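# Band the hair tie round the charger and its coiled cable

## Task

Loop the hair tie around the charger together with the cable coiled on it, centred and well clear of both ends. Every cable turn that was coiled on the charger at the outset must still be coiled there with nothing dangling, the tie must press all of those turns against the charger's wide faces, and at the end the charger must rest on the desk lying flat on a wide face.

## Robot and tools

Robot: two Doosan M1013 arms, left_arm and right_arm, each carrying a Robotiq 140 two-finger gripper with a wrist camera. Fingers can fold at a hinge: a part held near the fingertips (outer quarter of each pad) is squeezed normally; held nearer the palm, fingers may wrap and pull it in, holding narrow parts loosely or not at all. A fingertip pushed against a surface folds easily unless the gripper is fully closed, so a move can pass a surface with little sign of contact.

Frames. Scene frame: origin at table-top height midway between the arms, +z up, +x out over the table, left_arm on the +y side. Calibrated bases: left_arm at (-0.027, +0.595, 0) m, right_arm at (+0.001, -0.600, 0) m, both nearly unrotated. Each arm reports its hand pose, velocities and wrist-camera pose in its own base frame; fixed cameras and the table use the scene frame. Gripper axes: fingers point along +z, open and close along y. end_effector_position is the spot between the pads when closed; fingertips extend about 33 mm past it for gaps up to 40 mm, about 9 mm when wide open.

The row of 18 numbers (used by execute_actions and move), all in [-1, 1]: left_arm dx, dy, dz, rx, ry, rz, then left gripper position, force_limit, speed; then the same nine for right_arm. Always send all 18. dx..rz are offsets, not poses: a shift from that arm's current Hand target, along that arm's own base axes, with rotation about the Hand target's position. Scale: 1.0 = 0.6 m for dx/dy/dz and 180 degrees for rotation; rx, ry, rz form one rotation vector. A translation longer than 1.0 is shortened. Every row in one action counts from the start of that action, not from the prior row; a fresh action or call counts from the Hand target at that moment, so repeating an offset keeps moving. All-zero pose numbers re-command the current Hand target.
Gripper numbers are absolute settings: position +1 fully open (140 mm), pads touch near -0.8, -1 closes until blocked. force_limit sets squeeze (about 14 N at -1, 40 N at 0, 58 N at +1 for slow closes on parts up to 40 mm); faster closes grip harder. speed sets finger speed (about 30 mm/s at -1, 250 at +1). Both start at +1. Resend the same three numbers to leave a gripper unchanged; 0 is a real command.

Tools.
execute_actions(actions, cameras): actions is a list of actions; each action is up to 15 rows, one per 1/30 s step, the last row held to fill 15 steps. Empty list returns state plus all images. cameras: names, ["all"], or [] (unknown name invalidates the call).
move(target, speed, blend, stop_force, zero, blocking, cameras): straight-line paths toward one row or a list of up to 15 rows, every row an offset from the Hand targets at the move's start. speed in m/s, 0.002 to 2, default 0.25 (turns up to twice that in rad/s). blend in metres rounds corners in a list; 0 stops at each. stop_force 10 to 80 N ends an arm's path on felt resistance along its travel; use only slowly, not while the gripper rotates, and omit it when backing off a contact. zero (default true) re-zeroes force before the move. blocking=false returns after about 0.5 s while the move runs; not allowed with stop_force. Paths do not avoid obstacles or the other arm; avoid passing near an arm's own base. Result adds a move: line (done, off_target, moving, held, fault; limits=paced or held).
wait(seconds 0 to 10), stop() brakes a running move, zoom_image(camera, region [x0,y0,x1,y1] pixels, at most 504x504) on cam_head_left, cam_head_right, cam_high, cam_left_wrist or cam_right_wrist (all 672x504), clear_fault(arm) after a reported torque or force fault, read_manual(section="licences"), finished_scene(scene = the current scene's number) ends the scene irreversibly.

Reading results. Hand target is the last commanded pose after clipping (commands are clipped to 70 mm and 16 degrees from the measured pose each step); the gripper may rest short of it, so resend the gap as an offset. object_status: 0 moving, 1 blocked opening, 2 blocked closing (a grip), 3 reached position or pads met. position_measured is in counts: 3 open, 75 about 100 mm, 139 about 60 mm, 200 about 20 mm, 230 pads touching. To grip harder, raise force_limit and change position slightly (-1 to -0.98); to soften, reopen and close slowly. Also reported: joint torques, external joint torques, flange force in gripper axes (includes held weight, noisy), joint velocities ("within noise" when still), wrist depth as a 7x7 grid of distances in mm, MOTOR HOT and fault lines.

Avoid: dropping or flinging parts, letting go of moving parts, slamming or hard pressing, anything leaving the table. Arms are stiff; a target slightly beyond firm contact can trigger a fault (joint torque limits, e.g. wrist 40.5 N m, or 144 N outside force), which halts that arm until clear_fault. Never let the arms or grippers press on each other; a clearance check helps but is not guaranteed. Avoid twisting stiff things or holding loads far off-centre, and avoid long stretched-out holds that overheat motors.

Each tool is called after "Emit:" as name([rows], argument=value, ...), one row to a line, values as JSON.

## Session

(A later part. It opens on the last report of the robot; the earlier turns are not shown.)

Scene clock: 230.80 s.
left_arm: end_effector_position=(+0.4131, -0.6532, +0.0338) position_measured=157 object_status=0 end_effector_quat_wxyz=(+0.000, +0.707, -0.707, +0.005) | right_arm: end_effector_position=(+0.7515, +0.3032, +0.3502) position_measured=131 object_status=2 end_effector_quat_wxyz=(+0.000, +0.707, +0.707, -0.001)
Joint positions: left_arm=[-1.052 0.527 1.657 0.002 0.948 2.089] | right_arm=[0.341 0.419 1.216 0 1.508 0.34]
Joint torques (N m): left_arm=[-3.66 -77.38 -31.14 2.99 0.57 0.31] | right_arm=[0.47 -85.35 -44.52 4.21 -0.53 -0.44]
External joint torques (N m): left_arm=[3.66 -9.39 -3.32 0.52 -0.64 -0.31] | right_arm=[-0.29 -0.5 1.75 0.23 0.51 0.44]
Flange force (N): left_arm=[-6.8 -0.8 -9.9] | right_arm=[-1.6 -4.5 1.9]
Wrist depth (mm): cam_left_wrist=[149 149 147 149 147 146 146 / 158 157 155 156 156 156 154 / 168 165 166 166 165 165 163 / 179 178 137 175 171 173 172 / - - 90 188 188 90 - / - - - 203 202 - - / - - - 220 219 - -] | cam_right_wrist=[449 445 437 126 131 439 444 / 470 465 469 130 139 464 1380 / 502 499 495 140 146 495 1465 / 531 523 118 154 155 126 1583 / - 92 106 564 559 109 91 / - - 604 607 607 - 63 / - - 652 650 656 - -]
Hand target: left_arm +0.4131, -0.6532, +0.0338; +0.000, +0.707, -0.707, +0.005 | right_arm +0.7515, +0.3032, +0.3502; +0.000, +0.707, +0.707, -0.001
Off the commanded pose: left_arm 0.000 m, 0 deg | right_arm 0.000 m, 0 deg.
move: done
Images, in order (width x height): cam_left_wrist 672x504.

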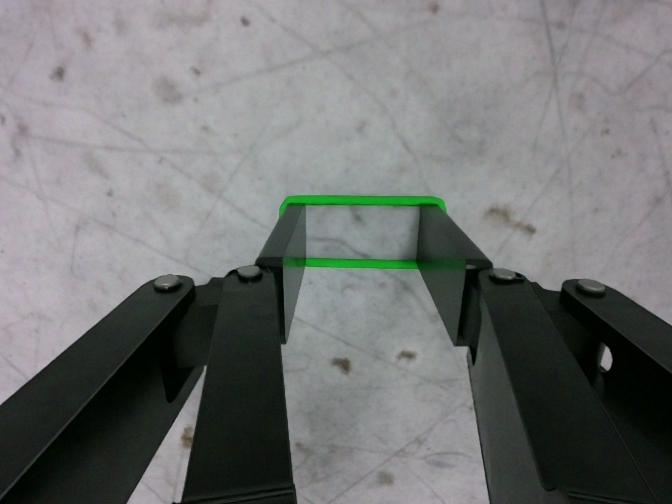

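Emit:
move([
  [0,0.0,-0.001,0,0,0,0.03,0,-1,0,0,0,0,0,0,-1,-0.3,-1],
  [0,0.0,-0.004,0,0,0,0.03,0,-1,0,0,0,0,0,0,-1,-0.3,-1],
  [0,0.0,-0.004,0,0,0,0.28,0,-1,0,0,0,0,0,0,-1,-0.3,-1],
], speed=0.02, cameras=["cam_left_wrist"])

Emit:
zoom_image(camera="cam_left_wrist", region=[186, 100, 586, 400])

Scene clock: 238.40 s.
left_arm: end_effector_position=(+0.4130, -0.6532, +0.0313) position_measured=94 object_status=0 end_effector_quat_wxyz=(+0.000, +0.707, -0.707, +0.005) | right_arm: end_effector_position=(+0.7515, +0.3032, +0.3502) position_measured=131 object_status=2 end_effector_quat_wxyz=(+0.000, +0.707, +0.707, -0.001)
Joint positions: left_arm=[-1.052 0.53 1.659 0.002 0.944 2.089] | right_arm=[0.341 0.419 1.216 0 1.508 0.34]
Joint torques (N m): left_arm=[-2.8 -83.47 -34.71 3 0.49 0.32] | right_arm=[0.12 -85.18 -44.43 4.18 -0.54 -0.47]
External joint torques (N m): left_arm=[2.71 -3.37 0.4 0.49 -0.56 -0.32] | right_arm=[-0.21 -0.38 1.72 0.25 0.52 0.47]
Flange force (N): left_arm=[-6.5 0.4 -2.1] | right_arm=[-1.4 -4.3 1.9]
Wrist depth (mm): cam_left_wrist=[149 147 146 146 145 144 142 / 155 155 155 154 153 154 151 / 165 165 164 164 161 162 161 / 176 173 141 174 171 145 169 / - - 187 186 184 113 85 / - - 201 200 199 198 - / - - 217 216 216 - -] | cam_right_wrist=[444 442 438 132 131 440 447 / 472 471 466 130 138 463 1357 / 502 496 501 140 147 497 1512 / 532 524 118 158 155 126 1542 / - 92 106 561 564 109 90 / - - 607 610 610 - 63 / - - 650 658 658 - -]
Hand target: left_arm +0.4131, -0.6532, +0.0314; +0.000, +0.707, -0.707, +0.005 | right_arm +0.7515, +0.3032, +0.3502; +0.000, +0.707, +0.707, -0.001
Off the commanded pose: left_arm 0.000 m, 0 deg | right_arm 0.000 m, 0 deg.
move: done
Images, in order (width x height): cam_left_wrist 672x504.

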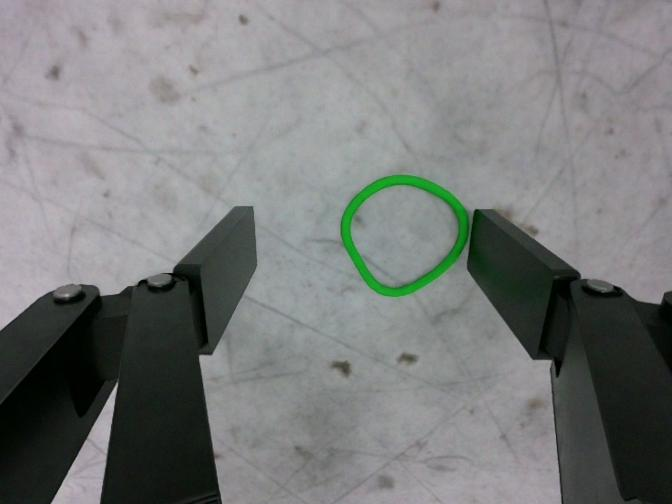

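Scaled by 1.260 from the camera's 672x504 image, which has a finer 960x720 frame.

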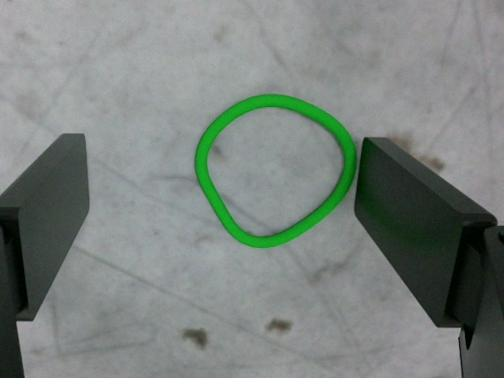

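Emit:
move([
  [0,0.0,0.04,0,0,0,0.28,0,-1,0,0,0,0,0,0,-1,-0.3,-1],
  [-0.0267,0.0,0.04,0,0,0,-1,-1,0,0,0,0,0,0,0,-1,-0.3,-1],
], speed=0.1, cameras=["cam_left_wrist"])

Emit:
zoom_image(camera="cam_left_wrist", region=[236, 100, 536, 400])

Scene clock: 263.13 s.
left_arm: end_effector_position=(+0.3970, -0.6532, +0.0554) position_measured=233 object_status=3 end_effector_quat_wxyz=(+0.000, +0.707, -0.707, +0.005) | right_arm: end_effector_position=(+0.7515, +0.3032, +0.3502) position_measured=131 object_status=2 end_effector_quat_wxyz=(+0.000, +0.707, +0.707, -0.001)
Joint positions: left_arm=[-1.071 0.496 1.662 0.002 0.974 2.071] | right_arm=[0.341 0.419 1.216 0 1.508 0.34]
Joint torques (N m): left_arm=[-2.89 -81.28 -35.61 3.12 0.43 0.35] | right_arm=[0.53 -85.18 -44.59 4.21 -0.52 -0.43]
External joint torques (N m): left_arm=[2.82 -3.27 0.6 0.45 -0.49 -0.35] | right_arm=[-0.44 -1.04 1.74 0.24 0.51 0.43]
Flange force (N): left_arm=[-6.8 0.3 -1.8] | right_arm=[-2.2 -5.3 1.9]
Wrist depth (mm): cam_left_wrist=[169 167 166 167 166 165 164 / 178 178 177 176 175 175 173 / 189 186 188 186 186 185 183 / 202 202 198 195 196 197 196 / 217 211 - - - 93 209 / - - - - - - - / - - - - - - -] | cam_right_wrist=[446 444 438 132 131 442 451 / 470 468 469 131 138 468 473 / 501 499 497 139 147 496 1465 / 531 526 118 154 155 126 1583 / - 92 106 564 561 109 90 / - - 603 606 606 - 63 / - - 654 658 654 - -]
Hand target: left_arm +0.3970, -0.6532, +0.0554; +0.000, +0.707, -0.707, +0.005 | right_arm +0.7515, +0.3032, +0.3502; +0.000, +0.707, +0.707, -0.001
Off the commanded pose: left_arm 0.000 m, 0 deg | right_arm 0.000 m, 0 deg.
move: done
Images, in order (width x height): cam_left_wrist 672x504.

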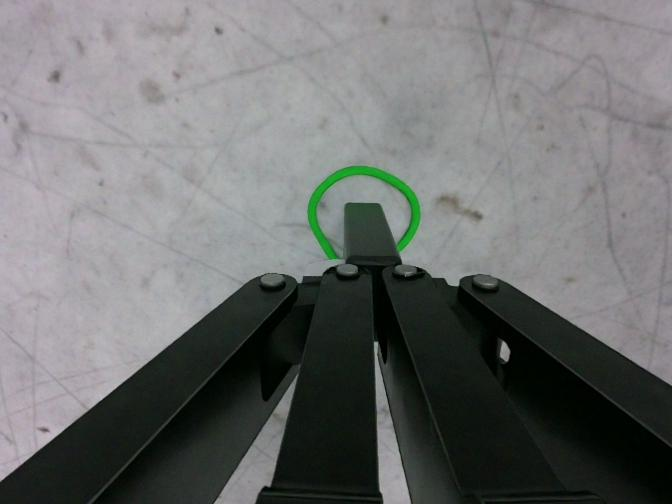

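Scaled by 1.680 from the camera's 672x504 image, which has a finer 960x720 frame.

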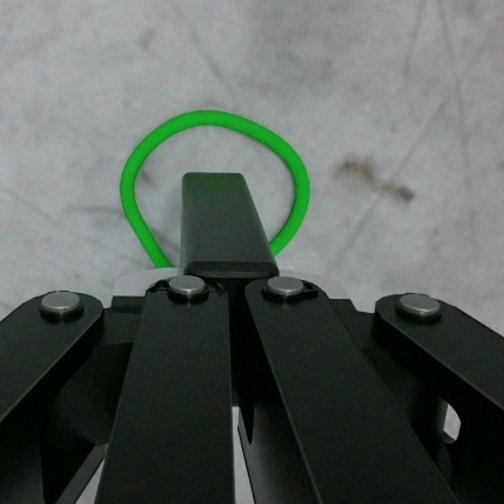

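Emit:
move([
  [0,0.0,-0.0362,0,0,0,-1,-1,0,0,0,0,0,0,0,-1,-0.3,-1],
  [0,0.0,-0.0375,0,0,0,-0.22,0,-1,0,0,0,0,0,0,-1,-0.3,-1],
  [0,0.0,-0.0382,0,0,0,-0.22,0,-1,0,0,0,0,0,0,-1,-0.3,-1],
], speed=0.03, cameras=["cam_left_wrist"])

Scene clock: 281.27 s.
left_arm: end_effector_position=(+0.3970, -0.6532, +0.0325) position_measured=157 object_status=3 end_effector_quat_wxyz=(+0.000, +0.707, -0.707, +0.005) | right_arm: end_effector_position=(+0.7515, +0.3032, +0.3502) position_measured=131 object_status=2 end_effector_quat_wxyz=(+0.000, +0.707, +0.707, -0.001)
Joint positions: left_arm=[-1.071 0.518 1.677 0.002 0.938 2.071] | right_arm=[0.341 0.419 1.216 0 1.508 0.34]
Joint torques (N m): left_arm=[-2.98 -76.11 -30.77 2.96 0.54 0.35] | right_arm=[0.6 -85.28 -44.56 4.19 -0.54 -0.44]
External joint torques (N m): left_arm=[2.91 -9.42 -3.32 0.51 -0.6 -0.35] | right_arm=[-0.59 -0.44 1.83 0.23 0.52 0.44]
Flange force (N): left_arm=[-6.3 -0.1 -10.1] | right_arm=[-2.0 -4.5 2.0]
Wrist depth (mm): cam_left_wrist=[150 148 146 147 146 145 144 / 157 156 154 155 154 155 153 / 166 164 164 164 164 163 162 / 177 177 122 173 170 171 171 / - - 90 187 187 84 - / - - - 201 200 - - / - - - 218 216 - -] | cam_right_wrist=[446 444 440 126 131 439 446 / 468 467 465 130 138 466 1372 / 499 497 498 140 147 493 1493 / 530 526 118 157 155 126 1572 / - 92 106 565 564 109 90 / - - 607 603 606 - 63 / - - 654 656 652 - -]
Hand target: left_arm +0.3970, -0.6532, +0.0325; +0.000, +0.707, -0.707, +0.005 | right_arm +0.7515, +0.3032, +0.3502; +0.000, +0.707, +0.707, -0.001
Off the commanded pose: left_arm 0.000 m, 0 deg | right_arm 0.000 m, 0 deg.
move: done
Images, in order (width x height): cam_left_wrist 672x504.

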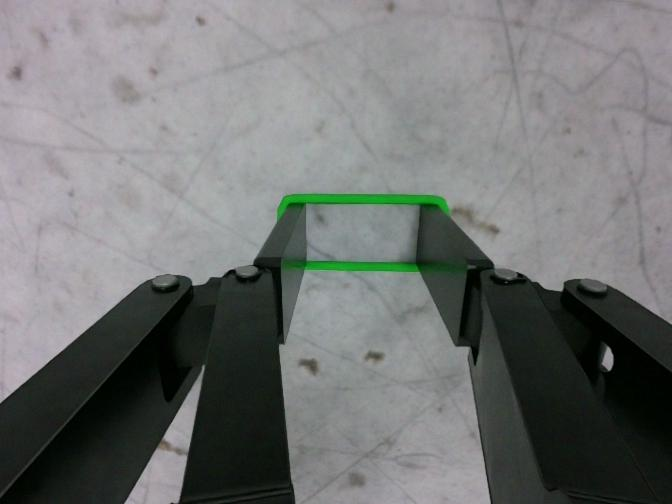

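Emit:
execute_actions([
  [[0,0,0,0,0,0,0.28,0,-1,0,0,0,0,0,0,-1,-0.3,-1],[0,0,0,0,0,0,0.28,0,-1,0,0,0,0,0,0,-1,-0.3,-1],[0,0,-0.0001,0,0,0,0.28,0,-1,0,0,0,0,0,0,-1,-0.3,-1],[0,0,-0.0003,0,0,0,0.28,0,-1,0,0,0,0,0,0,-1,-0.3,-1],[0,0,-0.0005,0,0,0,0.28,0,-1,0,0,0,0,0,0,-1,-0.3,-1],[0,0,-0.0007,0,0,0,0.28,0,-1,0,0,0,0,0,0,-1,-0.3,-1],[0,0,-0.0009,0,0,0,0.28,0,-1,0,0,0,0,0,0,-1,-0.3,-1],[0,0,-0.0011,0,0,0,0.28,0,-1,0,0,0,0,0,0,-1,-0.3,-1],[0,0,-0.0013,0,0,0,0.28,0,-1,0,0,0,0,0,0,-1,-0.3,-1],[0,0,-0.0015,0,0,0,0.28,0,-1,0,0,0,0,0,0,-1,-0.3,-1],[0,0,-0.0017,0,0,0,0.28,0,-1,0,0,0,0,0,0,-1,-0.3,-1],[0,0,-0.0019,0,0,0,0.28,0,-1,0,0,0,0,0,0,-1,-0.3,-1],[0,0,-0.0021,0,0,0,0.28,0,-1,0,0,0,0,0,0,-1,-0.3,-1],[0,0,-0.0023,0,0,0,0.28,0,-1,0,0,0,0,0,0,-1,-0.3,-1],[0,0,-0.0025,0,0,0,0.28,0,-1,0,0,0,0,0,0,-1,-0.3,-1]],
  [[0,0,-0.0003,0,0,0,0.28,0,-1,0,0,0,0,0,0,-1,-0.3,-1],[0,0,-0.0006,0,0,0,0.28,0,-1,0,0,0,0,0,0,-1,-0.3,-1],[0,0,-0.0009,0,0,0,0.28,0,-1,0,0,0,0,0,0,-1,-0.3,-1],[0,0,-0.0012,0,0,0,0.28,0,-1,0,0,0,0,0,0,-1,-0.3,-1],[0,0,-0.0015,0,0,0,0.28,0,-1,0,0,0,0,0,0,-1,-0.3,-1],[0,0,-0.0018,0,0,0,0.28,0,-1,0,0,0,0,0,0,-1,-0.3,-1],[0,0,-0.0021,0,0,0,0.28,0,-1,0,0,0,0,0,0,-1,-0.3,-1],[0,0,-0.0024,0,0,0,0.28,0,-1,0,0,0,0,0,0,-1,-0.3,-1],[0,0,-0.0027,0,0,0,0.28,0,-1,0,0,0,0,0,0,-1,-0.3,-1],[0,0,-0.003,0,0,0,0.28,0,-1,0,0,0,0,0,0,-1,-0.3,-1],[0,0,-0.0033,0,0,0,0.28,0,-1,0,0,0,0,0,0,-1,-0.3,-1],[0,0,-0.0036,0,0,0,0.28,0,-1,0,0,0,0,0,0,-1,-0.3,-1],[0,0,-0.0039,0,0,0,0.28,0,-1,0,0,0,0,0,0,-1,-0.3,-1],[0,0,-0.0042,0,0,0,0.28,0,-1,0,0,0,0,0,0,-1,-0.3,-1],[0,0,-0.0045,0,0,0,0.28,0,-1,0,0,0,0,0,0,-1,-0.3,-1]],
  [[0,0,-0.0003,0,0,0,0.28,0,-1,0,0,0,0,0,0,-1,-0.3,-1],[0,0,-0.0006,0,0,0,0.28,0,-1,0,0,0,0,0,0,-1,-0.3,-1],[0,0,-0.0009,0,0,0,0.28,0,-1,0,0,0,0,0,0,-1,-0.3,-1],[0,0,-0.0012,0,0,0,0.28,0,-1,0,0,0,0,0,0,-1,-0.3,-1],[0,0,-0.0015,0,0,0,0.28,0,-1,0,0,0,0,0,0,-1,-0.3,-1],[0,0,-0.0018,0,0,0,0.28,0,-1,0,0,0,0,0,0,-1,-0.3,-1],[0,0,-0.0021,0,0,0,0.28,0,-1,0,0,0,0,0,0,-1,-0.3,-1],[0,0,-0.0024,0,0,0,0.28,0,-1,0,0,0,0,0,0,-1,-0.3,-1],[0,0,-0.0027,0,0,0,0.28,0,-1,0,0,0,0,0,0,-1,-0.3,-1],[0,0,-0.003,0,0,0,0.28,0,-1,0,0,0,0,0,0,-1,-0.3,-1],[0,0,-0.003,0,0,0,0.28,0,-1,0,0,0,0,0,0,-1,-0.3,-1]],
], cameras=["cam_left_wrist"])

Emit:
zoom_image(camera="cam_left_wrist", region=[186, 100, 586, 400])

Scene clock: 309.57 s.
left_arm: end_effector_position=(+0.3970, -0.6532, +0.0265) position_measured=94 object_status=3 end_effector_quat_wxyz=(+0.001, +0.707, -0.707, +0.005) | right_arm: end_effector_position=(+0.7515, +0.3032, +0.3502) position_measured=131 object_status=2 end_effector_quat_wxyz=(+0.000, +0.707, +0.707, -0.001)
Joint positions: left_arm=[-1.071 0.523 1.68 0.002 0.929 2.071] | right_arm=[0.341 0.419 1.216 0 1.508 0.34]
Joint torques (N m): left_arm=[-3.07 -82.45 -34.39 3.01 0.44 0.32] | right_arm=[0.43 -85.05 -44.49 4.22 -0.55 -0.4]
External joint torques (N m): left_arm=[2.7 -3.57 0.23 0.46 -0.52 -0.31] | right_arm=[-0.26 -1.67 1.46 0.25 0.54 0.4]
External joint torques at the end of the 1st action: left_arm=[3.23 -5.32 0.25 0.47 -0.62 -0.37] | right_arm=[-0.31 -1.04 1.62 0.25 0.51 0.46]
External joint torques at the end of the 2nd action: left_arm=[2.94 -3.99 0.48 0.48 -0.51 -0.35] | right_arm=[-0.37 -1.07 1.44 0.24 0.52 0.43]
Flange force (N): left_arm=[-6.3 0.2 -2.5] | right_arm=[-2.1 -5.7 1.3]
Flange force at the end of the 1st action (N): left_arm=[-8.7 0.9 -4.0] | right_arm=[-1.9 -5.1 1.6]
Flange force at the end of the 2nd action (N): left_arm=[-7.4 0.5 -2.8] | right_arm=[-1.8 -4.7 1.3]
Wrist depth (mm): cam_left_wrist=[144 142 142 141 141 141 139 / 149 151 152 149 149 148 148 / - 159 159 160 157 157 157 / 171 168 141 169 168 146 167 / - - 181 181 182 113 85 / - - 195 194 193 192 - / - - 211 210 210 - -] | cam_right_wrist=[446 444 439 126 131 440 450 / 469 474 470 130 138 465 1380 / 499 501 495 140 147 496 1465 / 529 522 117 155 155 126 1626 / - 92 106 569 565 109 91 / - - 613 603 604 - 63 / - - 656 656 658 - -]
Hand target: left_arm +0.3970, -0.6532, +0.0265; +0.000, +0.707, -0.707, +0.005 | right_arm +0.7515, +0.3032, +0.3502; +0.000, +0.707, +0.707, -0.001
Off the commanded pose: left_arm 0.000 m, 0 deg | right_arm 0.000 m, 0 deg.
Step readings (end_effector_position of left_arm | right_arm; steps 1 to 15: 1st action; 16 to 30: 2nd action; 31 to 45: 3rd action):
0: (+0.3970, -0.6532, +0.0325) | (+0.7515, +0.3032, +0.3502)
1: (+0.3970, -0.6532, +0.0325) | (+0.7515, +0.3032, +0.3502)
2: (+0.3970, -0.6532, +0.0325) | (+0.7515, +0.3032, +0.3502)
4: (+0.3970, -0.6532, +0.0324) | (+0.7515, +0.3032, +0.3502)
8: (+0.3970, -0.6532, +0.0321) | (+0.7515, +0.3032, +0.3502)
15: (+0.3970, -0.6532, +0.0313) | (+0.7515, +0.3032, +0.3502)
16: (+0.3970, -0.6532, +0.0311) | (+0.7515, +0.3032, +0.3502)
17: (+0.3970, -0.6532, +0.0310) | (+0.7515, +0.3032, +0.3502)
19: (+0.3970, -0.6532, +0.0307) | (+0.7515, +0.3032, +0.3502)
23: (+0.3970, -0.6532, +0.0300) | (+0.7515, +0.3032, +0.3502)
30: (+0.3970, -0.6532, +0.0287) | (+0.7515, +0.3032, +0.3502)
31: (+0.3970, -0.6532, +0.0285) | (+0.7515, +0.3032, +0.3502)
32: (+0.3970, -0.6532, +0.0284) | (+0.7515, +0.3032, +0.3502)
34: (+0.3970, -0.6532, +0.0280) | (+0.7515, +0.3032, +0.3502)
38: (+0.3970, -0.6532, +0.0273) | (+0.7515, +0.3032, +0.3502)
45: (+0.3970, -0.6532, +0.0265) | (+0.7515, +0.3032, +0.3502)
Images, in order (width x height): cam_left_wrist 672x504.

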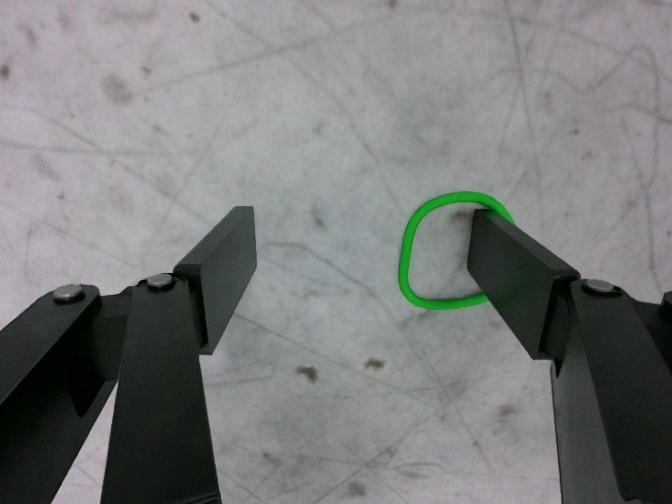

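Scaled by 1.260 from the camera's 672x504 image, which has a finer 960x720 frame.

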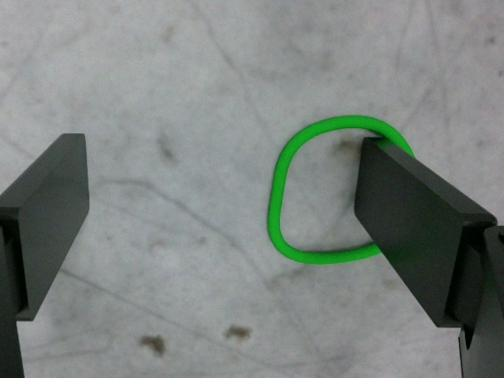

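Emit:
move([
  [0,0.0,0.05,0,0,0,0.28,0,-1,0,0,0,0,0,0,-1,-0.3,-1],
  [-0.058,0.008,0.05,0,0,0,-1,-1,0,0,0,0,0,0,0,-1,-0.3,-1],
], speed=0.1, cameras=["cam_left_wrist"])

Emit:
zoom_image(camera="cam_left_wrist", region=[236, 100, 536, 400])

Scene clock: 330.30 s.
left_arm: end_effector_position=(+0.3622, -0.6484, +0.0565) position_measured=233 object_status=3 end_effector_quat_wxyz=(+0.000, +0.707, -0.707, +0.005) | right_arm: end_effector_position=(+0.7515, +0.3032, +0.3502) position_measured=131 object_status=2 end_effector_quat_wxyz=(+0.000, +0.707, +0.707, -0.001)
Joint positions: left_arm=[-1.109 0.466 1.708 0.002 0.958 2.033] | right_arm=[0.341 0.419 1.216 0 1.508 0.34]
Joint torques (N m): left_arm=[-2.9 -78.08 -35.17 3.02 0.46 0.39] | right_arm=[0.26 -85.41 -44.47 4.2 -0.56 -0.41]
External joint torques (N m): left_arm=[2.99 -3.25 0.69 0.5 -0.51 -0.39] | right_arm=[-0.19 -0.16 1.81 0.23 0.54 0.41]
Flange force (N): left_arm=[-7.0 -0.1 -1.7] | right_arm=[-1.4 -4.1 2.0]
Wrist depth (mm): cam_left_wrist=[171 168 168 167 167 166 166 / 179 178 180 177 176 175 175 / 190 189 189 188 187 187 185 / 203 203 199 194 195 198 198 / 217 213 - - - 93 211 / - - - - - - - / - - - - - - -] | cam_right_wrist=[445 445 438 132 131 441 453 / 468 470 464 130 138 465 1364 / 499 500 496 139 146 497 1484 / 532 525 118 155 155 126 1583 / - 92 106 561 561 109 90 / - - 610 606 603 - 63 / - - 658 656 650 - -]
Hand target: left_arm +0.3622, -0.6484, +0.0565; +0.000, +0.707, -0.707, +0.005 | right_arm +0.7515, +0.3032, +0.3502; +0.000, +0.707, +0.707, -0.001
Off the commanded pose: left_arm 0.000 m, 0 deg | right_arm 0.000 m, 0 deg.
move: done
Images, in order (width x height): cam_left_wrist 672x504.

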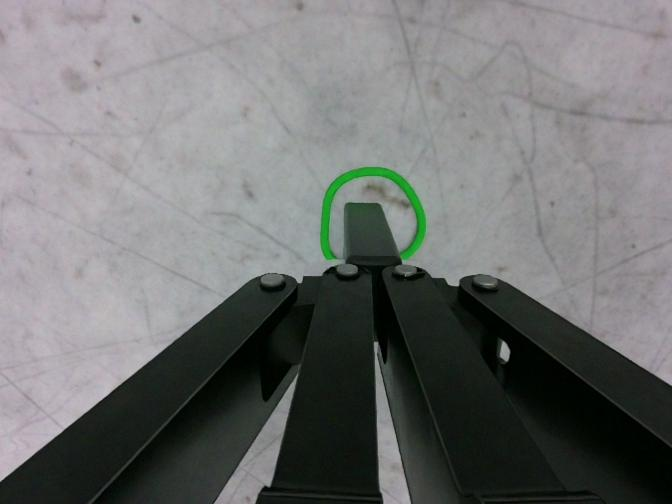

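Scaled by 1.680 from the camera's 672x504 image, which has a finer 960x720 frame.

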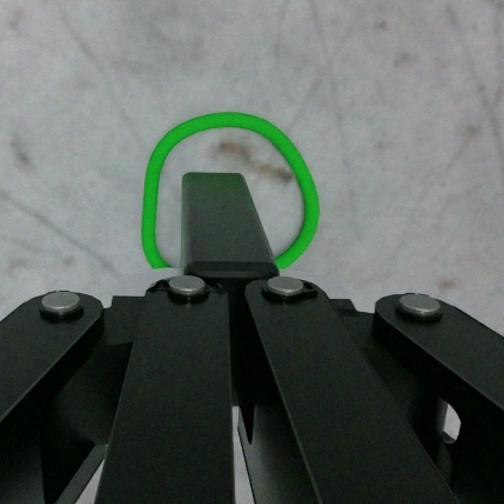

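Emit:
move([
  [-0.01,0.0,-0.03,0,0,0,-1,-1,0,0,0,0,0,0,0,-1,-0.3,-1],
  [-0.01,0.0,-0.038,0,0,0,-1,-1,-1,0,0,0,0,0,0,-1,-0.3,-1],
  [-0.01,0.0,-0.038,0,0,0,-0.2,0,-1,0,0,0,0,0,0,-1,-0.3,-1],
], speed=0.05, cameras=["cam_left_wrist"])

Emit:
move(target=[0,0.0,0.1,0,0,0,-0.2,0,-1,0,0,0,0,0,0,-1,-0.3,-1], speed=0.05, cameras=["cam_left_wrist"])

Emit:
zoom_image(camera="cam_left_wrist", region=[236, 130, 496, 330])

Scene clock: 339.53 s.
left_arm: end_effector_position=(+0.3562, -0.6484, +0.0337) position_measured=154 object_status=0 end_effector_quat_wxyz=(+0.000, +0.707, -0.707, +0.005) | right_arm: end_effector_position=(+0.7515, +0.3032, +0.3502) position_measured=131 object_status=2 end_effector_quat_wxyz=(+0.000, +0.707, +0.707, -0.001)
Joint positions: left_arm=[-1.116 0.484 1.729 0.003 0.919 2.025] | right_arm=[0.341 0.419 1.216 0 1.508 0.34]
Joint torques (N m): left_arm=[-3.23 -73.59 -30.8 2.88 0.35 0.36] | right_arm=[0.42 -85.28 -44.4 4.23 -0.51 -0.46]
External joint torques (N m): left_arm=[3.29 -8.54 -2.97 0.57 -0.42 -0.36] | right_arm=[-0.6 -0.03 1.76 0.18 0.49 0.46]
Flange force (N): left_arm=[-6.2 -1.1 -9.6] | right_arm=[-1.7 -3.7 2.0]
Wrist depth (mm): cam_left_wrist=[149 148 147 149 147 146 145 / 158 157 156 156 156 156 154 / 168 165 166 166 165 164 163 / 179 177 122 175 171 172 172 / - - 90 188 189 - - / - - - 203 202 - - / - - - 220 219 - -] | cam_right_wrist=[443 444 436 132 131 442 451 / 468 469 467 130 138 468 1372 / 498 498 499 139 147 494 1465 / 530 524 118 158 155 126 1522 / - 92 106 564 565 109 90 / - - 609 606 606 - 63 / - - 652 652 658 - -]
Hand target: left_arm +0.3562, -0.6484, +0.0337; +0.000, +0.707, -0.707, +0.005 | right_arm +0.7515, +0.3032, +0.3502; +0.000, +0.707, +0.707, -0.001
Off the commanded pose: left_arm 0.000 m, 0 deg | right_arm 0.000 m, 0 deg.
move: done
Images, in order (width x height): cam_left_wrist 672x504.

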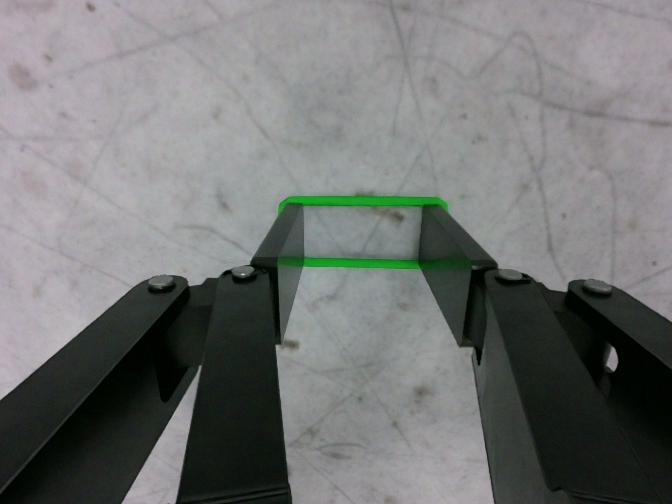

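Scene clock: 341.07 s.
left_arm: end_effector_position=(+0.3562, -0.6484, +0.0936) position_measured=154 object_status=3 end_effector_quat_wxyz=(+0.000, +0.707, -0.707, +0.005) | right_arm: end_effector_position=(+0.7515, +0.3032, +0.3502) position_measured=131 object_status=2 end_effector_quat_wxyz=(+0.000, +0.707, +0.707, -0.001)
Joint positions: left_arm=[-1.116 0.429 1.687 0.002 1.016 2.025] | right_arm=[0.341 0.419 1.216 0 1.508 0.34]
Joint torques (N m): left_arm=[-3.1 -76.34 -36.54 3.21 0.4 0.35] | right_arm=[0.34 -85.14 -44.47 4.19 -0.54 -0.42]
External joint torques (N m): left_arm=[2.94 -3.11 0.27 0.49 -0.49 -0.35] | right_arm=[-0.44 -0.78 1.69 0.23 0.52 0.42]
Flange force (N): left_arm=[-6.1 -0.6 -1.6] | right_arm=[-2.0 -4.8 1.8]
Wrist depth (mm): cam_left_wrist=[204 202 200 200 201 198 198 / 214 214 212 212 211 210 208 / 228 228 226 225 224 223 221 / 243 242 122 238 235 234 236 / - - 90 255 250 84 - / - - - 275 274 - - / - - - 296 296 - -] | cam_right_wrist=[442 440 435 132 131 443 449 / 470 468 466 130 139 466 1396 / 501 501 498 139 147 494 1465 / 531 522 118 155 155 126 1604 / - 92 106 565 561 109 90 / - - 607 609 604 - 63 / - - 650 659 652 - -]
Hand target: left_arm +0.3562, -0.6484, +0.0937; +0.000, +0.707, -0.707, +0.005 | right_arm +0.7515, +0.3032, +0.3502; +0.000, +0.707, +0.707, -0.001
Off the commanded pose: left_arm 0.000 m, 0 deg | right_arm 0.000 m, 0 deg.
move: done
Images, in order (width x height): cam_left_wrist 672x504.

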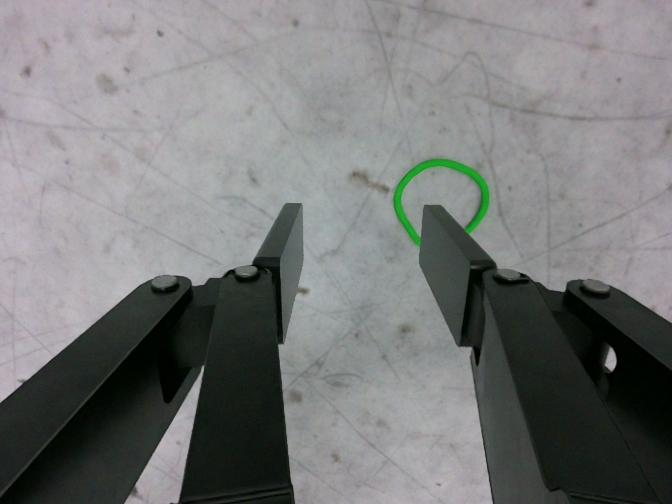

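Scaled by 1.938 from the camera's 672x504 image, which has a finer 960x720 frame.

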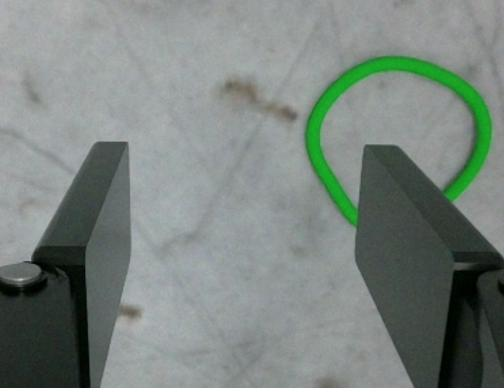

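Emit:
move([
  [0,0.15,0.3,0,0,0,-0.2,0,-1,0,0,-0.48,0,0,0,-1,-0.3,-1],
  [0.1,0.65,0.35,0,0,0,-0.2,0,-1,0,0,-0.5194,0,0,0,-1,-0.3,-1],
  [0.1,0.65,0.35,0,0,0,-0.2,0,-1,0,0,-0.5194,0,0,0,0.6,-0.3,-1],
  [0.1,0.65,0.35,0,0,0,-0.2,0,-1,0,0,-0.2,0,0,0,0.6,-0.3,-1],
], speed=[0.2,0.1,0.1,0.2], cameras=["all"])

Scene clock: 362.23 s.
left_arm: end_effector_position=(+0.4162, -0.2584, +0.3037) position_measured=154 object_status=3 end_effector_quat_wxyz=(+0.000, +0.707, -0.707, +0.005) | right_arm: end_effector_position=(+0.7515, +0.3032, +0.2301) position_measured=53 object_status=3 end_effector_quat_wxyz=(+0.000, +0.707, +0.707, -0.001)
Joint positions: left_arm=[-0.624 -0.092 1.904 -0.002 1.32 2.519] | right_arm=[0.341 0.453 1.385 0 1.306 0.34]
Joint torques (N m): left_arm=[-2.75 -30.14 -41.44 3.63 0.49 0.31] | right_arm=[0.47 -84.76 -41.53 3.94 -0.37 -0.42]
External joint torques (N m): left_arm=[2.76 -1.38 0.33 0.54 -0.56 -0.31] | right_arm=[-0.48 -2.54 0.34 0.33 0.35 0.42]
Flange force (N): left_arm=[-5.5 -0.6 0.9] | right_arm=[-1.8 -4.2 -1.3]
Wrist depth (mm): cam_left_wrist=[387 384 384 385 384 380 376 / 411 411 411 407 402 402 399 / 440 435 437 431 429 437 422 / 468 453 122 460 441 451 455 / - - 90 491 490 84 - / - - - 529 524 - - / - - - 575 - - -] | cam_right_wrist=[333 333 330 303 330 330 329 / 352 350 350 323 347 348 349 / 374 373 373 346 370 369 368 / 392 120 392 392 396 143 382 / - 112 422 424 426 417 106 / - 456 451 453 451 450 - / - 494 486 488 490 483 -]
Hand target: left_arm +0.4162, -0.2584, +0.3037; +0.000, +0.707, -0.707, +0.005 | right_arm +0.7515, +0.3032, +0.2302; +0.000, +0.707, +0.707, -0.001
Off the commanded pose: left_arm 0.000 m, 0 deg | right_arm 0.000 m, 0 deg.
move: done

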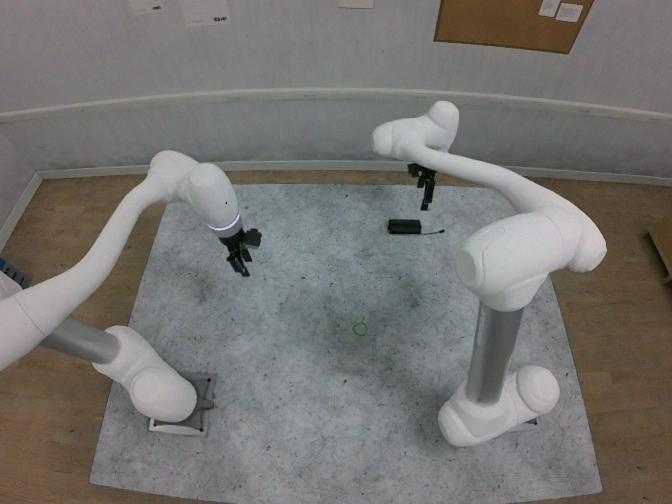

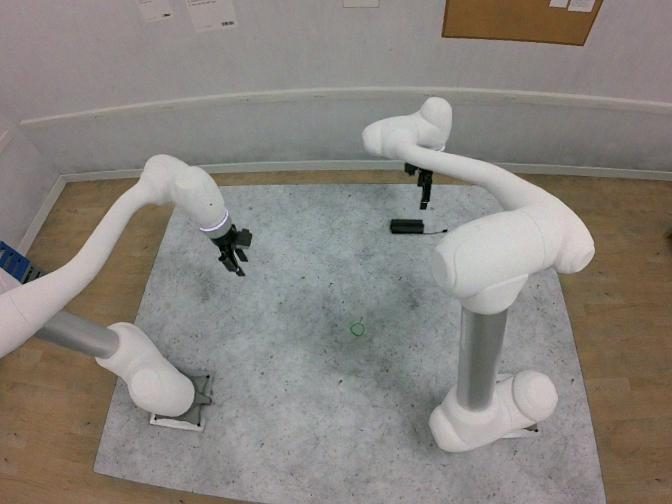

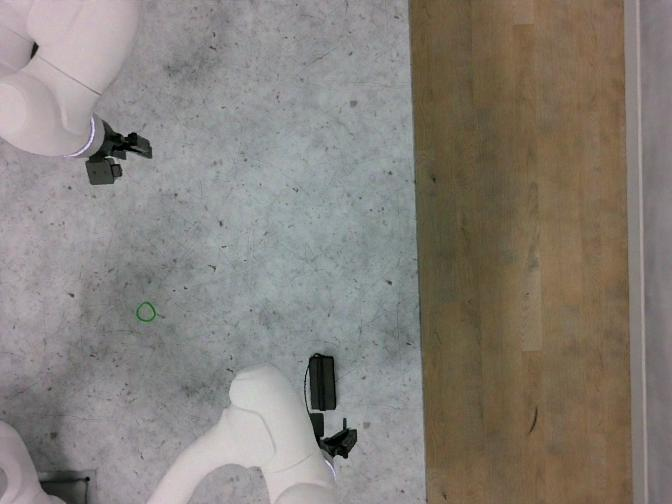

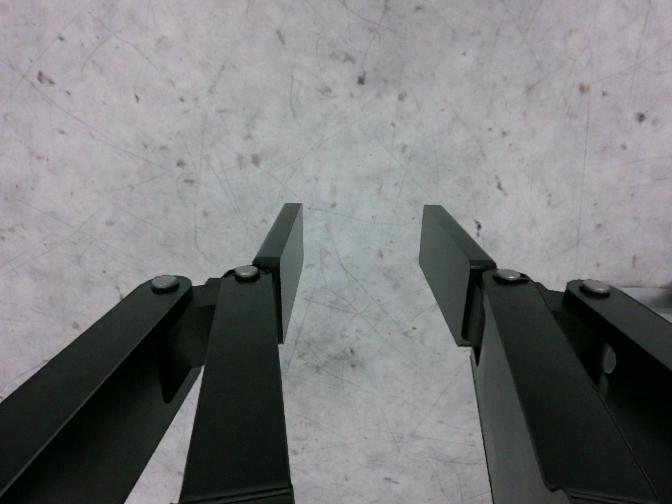

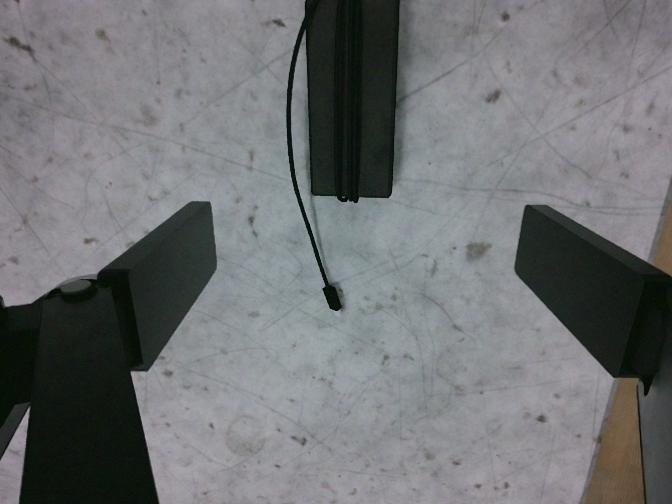

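Emit:
move(target=[0,0,0,0,0,0,-0.2,0,-1,0,0.15,0.1,0,0,0,0.6,-0.3,-1], cameras=["cam_right_wrist"])

Emit:
zoom_image(camera="cam_right_wrist", region=[226, 100, 446, 400])

Scene clock: 367.73 s.
left_arm: end_effector_position=(+0.4162, -0.2584, +0.3037) position_measured=154 object_status=3 end_effector_quat_wxyz=(+0.000, +0.707, -0.707, +0.005) | right_arm: end_effector_position=(+0.7515, +0.3931, +0.2901) position_measured=53 object_status=3 end_effector_quat_wxyz=(+0.000, +0.707, +0.707, -0.001)
Joint positions: left_arm=[-0.624 -0.092 1.904 -0.002 1.32 2.519] | right_arm=[0.441 0.494 1.212 0 1.437 0.441]
Joint torques (N m): left_arm=[-3.05 -29.97 -41.39 3.63 0.45 0.37] | right_arm=[-0.03 -88.97 -42.16 4.05 -0.64 -0.43]
External joint torques (N m): left_arm=[3.15 -1.49 0.49 0.52 -0.51 -0.37] | right_arm=[0.03 -3.81 -0.3 0.35 0.62 0.43]
Flange force (N): left_arm=[-6.3 -0.7 1.0] | right_arm=[-1.9 -4.8 -2.4]
Wrist depth (mm): cam_left_wrist=[388 387 384 383 384 380 378 / 411 408 403 406 402 399 402 / 438 432 433 432 431 425 421 / 463 459 122 457 442 450 451 / - - 90 490 485 85 - / - - - 527 527 - - / - - - 572 - - -] | cam_right_wrist=[390 390 384 385 386 385 386 / 411 408 411 404 407 404 407 / 436 433 435 410 431 433 438 / 457 120 454 441 458 143 450 / - 104 493 495 493 492 107 / - 530 532 530 522 532 - / - 576 575 575 569 575 -]
Hand target: left_arm +0.4162, -0.2584, +0.3037; +0.000, +0.707, -0.707, +0.005 | right_arm +0.7515, +0.3932, +0.2902; +0.000, +0.707, +0.707, -0.001
Off the commanded pose: left_arm 0.000 m, 0 deg | right_arm 0.000 m, 0 deg.
move: done
Images, in order (width x height): cam_right_wrist 672x504.

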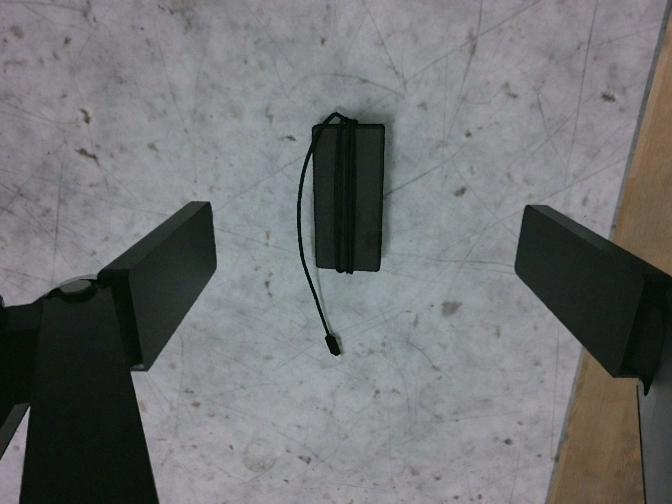

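Scaled by 1.680 from the camera's 672x504 image, which has a finer 960x720 frame.

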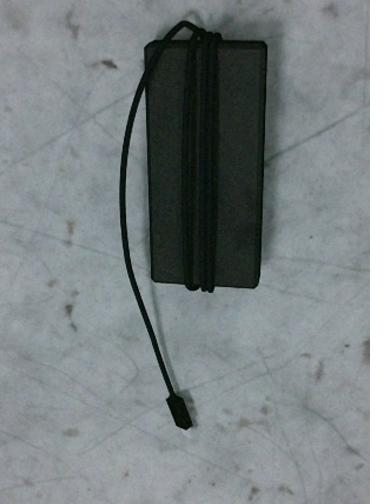

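Emit:
move(target=[0,0,0,0,0,0,-0.2,0,-1,-0.7475,0.258,-0.183,0,0,0,-0.2,-0.3,0], cameras=["cam_right_wrist"])

Emit:
zoom_image(camera="cam_right_wrist", region=[186, 100, 486, 400])

Scene clock: 392.23 s.
left_arm: end_effector_position=(+0.4162, -0.2584, +0.3037) position_measured=154 object_status=3 end_effector_quat_wxyz=(+0.000, +0.707, -0.707, +0.005) | right_arm: end_effector_position=(+0.3031, +0.5480, +0.1804) position_measured=154 object_status=3 end_effector_quat_wxyz=(+0.000, +0.707, +0.707, -0.001)
Joint positions: left_arm=[-0.624 -0.092 1.904 -0.002 1.32 2.519] | right_arm=[1.01 0.202 1.827 0.001 1.115 1.009]
Joint torques (N m): left_arm=[-2.98 -30.19 -41.35 3.69 0.45 0.33] | right_arm=[0.36 -56.14 -38.15 3.64 -0.5 -0.52]
External joint torques (N m): left_arm=[2.98 -1.16 0.49 0.46 -0.51 -0.33] | right_arm=[-0.37 -3.23 -0.16 0.32 0.46 0.52]
Flange force (N): left_arm=[-5.8 -1.0 1.2] | right_arm=[-3.7 -2.3 -3.4]
Wrist depth (mm): cam_left_wrist=[386 388 380 381 380 379 378 / 408 408 410 402 404 401 402 / 438 434 433 435 426 426 427 / 464 462 122 460 440 449 452 / - - 90 491 492 84 - / - - - 528 523 - - / - - - 573 - - -] | cam_right_wrist=[285 287 286 285 284 284 284 / 304 304 302 301 301 300 301 / 322 321 320 316 319 320 318 / 343 340 113 339 164 330 334 / - 90 78 365 357 79 90 / - - - 389 388 - 67 / - - - 421 422 - -]
Hand target: left_arm +0.4162, -0.2584, +0.3037; +0.000, +0.707, -0.707, +0.005 | right_arm +0.3030, +0.5480, +0.1804; +0.000, +0.707, +0.707, -0.001
Off the commanded pose: left_arm 0.000 m, 0 deg | right_arm 0.000 m, 0 deg.
move: done
Images, in order (width x height): cam_right_wrist 672x504.

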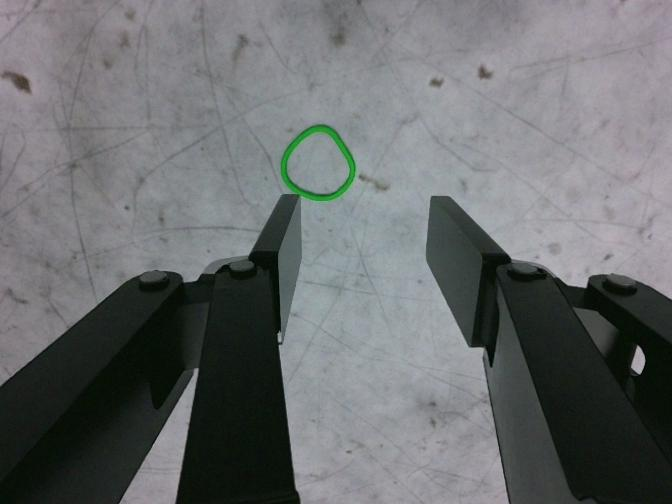

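Scaled by 1.680 from the camera's 672x504 image, which has a finer 960x720 frame.

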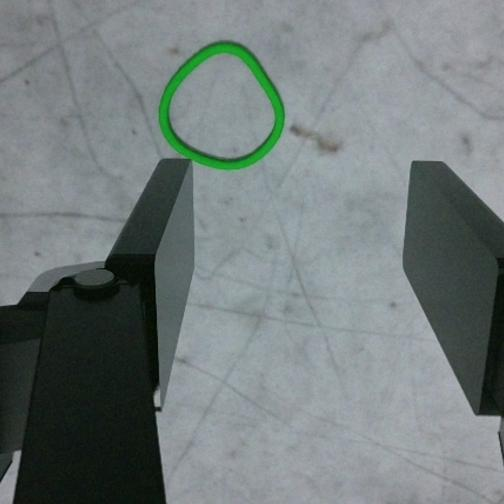

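Emit:
move(target=[0,0,0,0,0,0,-0.2,0,-1,0,0.005,-0.2,0,0,0,-0.45,-0.3,0], speed=0.15, cameras=["cam_right_wrist"])

Emit:
zoom_image(camera="cam_right_wrist", region=[186, 100, 486, 400])

Scene clock: 401.77 s.
left_arm: end_effector_position=(+0.4162, -0.2584, +0.3037) position_measured=154 object_status=3 end_effector_quat_wxyz=(+0.000, +0.707, -0.707, +0.005) | right_arm: end_effector_position=(+0.3030, +0.5510, +0.0604) position_measured=186 object_status=3 end_effector_quat_wxyz=(+0.000, +0.707, +0.707, -0.001)
Joint positions: left_arm=[-0.624 -0.092 1.904 -0.002 1.32 2.519] | right_arm=[1.013 0.315 1.931 0.001 0.898 1.011]
Joint torques (N m): left_arm=[-2.75 -30.14 -41.38 3.65 0.5 0.33] | right_arm=[0.31 -62.4 -33.14 3.18 -0.47 -0.42]
External joint torques (N m): left_arm=[2.72 -1.41 0.17 0.53 -0.57 -0.33] | right_arm=[-0.31 -3.32 -0.36 0.29 0.41 0.42]
Flange force (N): left_arm=[-5.3 -0.7 0.7] | right_arm=[-3.0 -1.9 -4.6]
Wrist depth (mm): cam_left_wrist=[387 387 384 382 382 382 376 / 410 409 405 406 404 401 399 / 434 432 431 430 429 426 422 / 464 456 123 460 445 456 448 / - - 90 490 486 84 - / - - - 529 524 - - / - - - 567 - - -] | cam_right_wrist=[176 177 176 176 174 175 175 / 189 186 186 186 185 185 184 / 198 198 197 195 194 196 195 / 211 210 208 207 136 206 208 / 223 78 82 218 135 84 82 / - - - 240 - - - / - - - 260 - - -]
Hand target: left_arm +0.4162, -0.2584, +0.3037; +0.000, +0.707, -0.707, +0.005 | right_arm +0.3030, +0.5510, +0.0604; +0.000, +0.707, +0.707, -0.001
Off the commanded pose: left_arm 0.000 m, 0 deg | right_arm 0.000 m, 0 deg.
move: done
Images, in order (width x height): cam_right_wrist 672x504.

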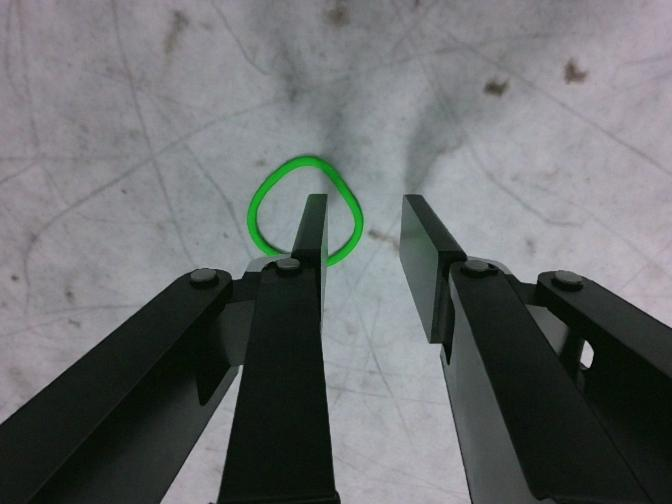

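Scaled by 1.680 from the camera's 672x504 image, which has a finer 960x720 frame.

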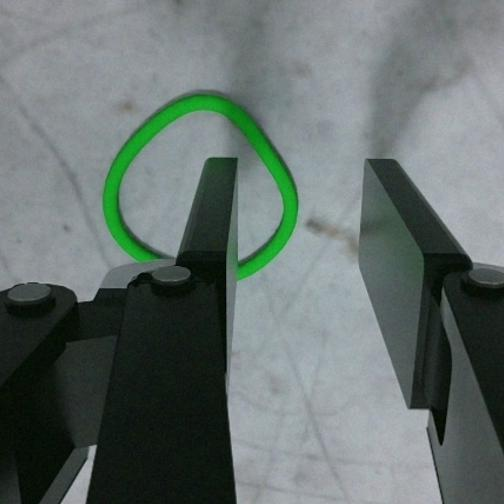

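Emit:
move([
  [0,0,0,0,0,0,-0.2,0,-1,0,-0.005,-0.0437,0,0,0,-0.45,-1,-1],
  [0,0,0,0,0,0,-0.2,0,-1,0,-0.005,-0.0437,0,0,0,-1,-1,-1],
], speed=0.05, cameras=["cam_right_wrist"])

Emit:
zoom_image(camera="cam_right_wrist", region=[236, 130, 436, 330])

Scene clock: 408.73 s.
left_arm: end_effector_position=(+0.4162, -0.2584, +0.3037) position_measured=154 object_status=3 end_effector_quat_wxyz=(+0.000, +0.707, -0.707, +0.005) | right_arm: end_effector_position=(+0.3030, +0.5480, +0.0341) position_measured=225 object_status=2 end_effector_quat_wxyz=(+0.000, +0.707, +0.707, -0.001)
Joint positions: left_arm=[-0.624 -0.092 1.904 -0.002 1.32 2.519] | right_arm=[1.01 0.34 1.954 0.001 0.848 1.009]
Joint torques (N m): left_arm=[-2.92 -30.08 -41.48 3.63 0.4 0.34] | right_arm=[0.61 -63.72 -32 3.07 -0.56 -0.43]
External joint torques (N m): left_arm=[2.88 -1.12 0.85 0.49 -0.45 -0.34] | right_arm=[-0.64 -3.66 -0.07 0.24 0.52 0.43]
Flange force (N): left_arm=[-5.9 -0.4 1.6] | right_arm=[-3.9 -1.8 -5.2]
Wrist depth (mm): cam_left_wrist=[392 386 385 380 383 380 378 / 411 407 407 401 404 405 403 / 436 433 431 432 427 426 425 / 462 457 122 454 446 451 451 / - - 90 489 485 84 - / - - - 522 523 - - / - - - 567 - - -] | cam_right_wrist=[152 152 152 152 151 151 151 / 162 160 161 160 160 160 160 / 171 171 170 168 169 169 169 / 184 182 179 118 178 178 179 / 194 189 80 78 89 82 187 / - - - - - 76 - / - - - - - - -]
Hand target: left_arm +0.4162, -0.2584, +0.3037; +0.000, +0.707, -0.707, +0.005 | right_arm +0.3030, +0.5480, +0.0341; +0.000, +0.707, +0.707, -0.001
Off the commanded pose: left_arm 0.000 m, 0 deg | right_arm 0.000 m, 0 deg.
move: done
Images, in order (width x height): cam_right_wrist 672x504.

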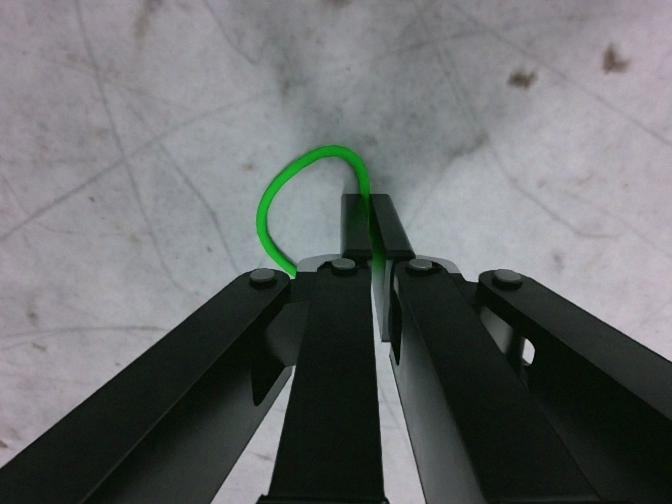

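Scaled by 2.520 from the camera's 672x504 image, which has a finer 960x720 frame.

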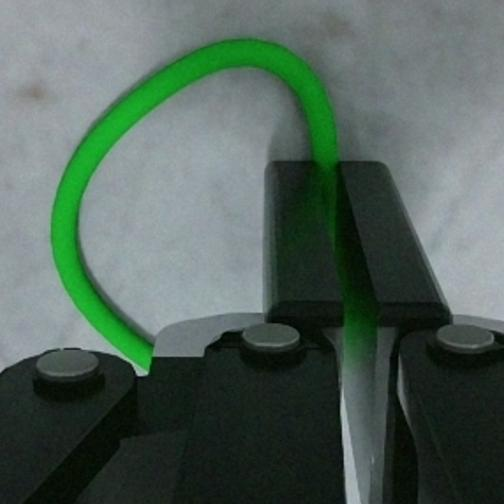

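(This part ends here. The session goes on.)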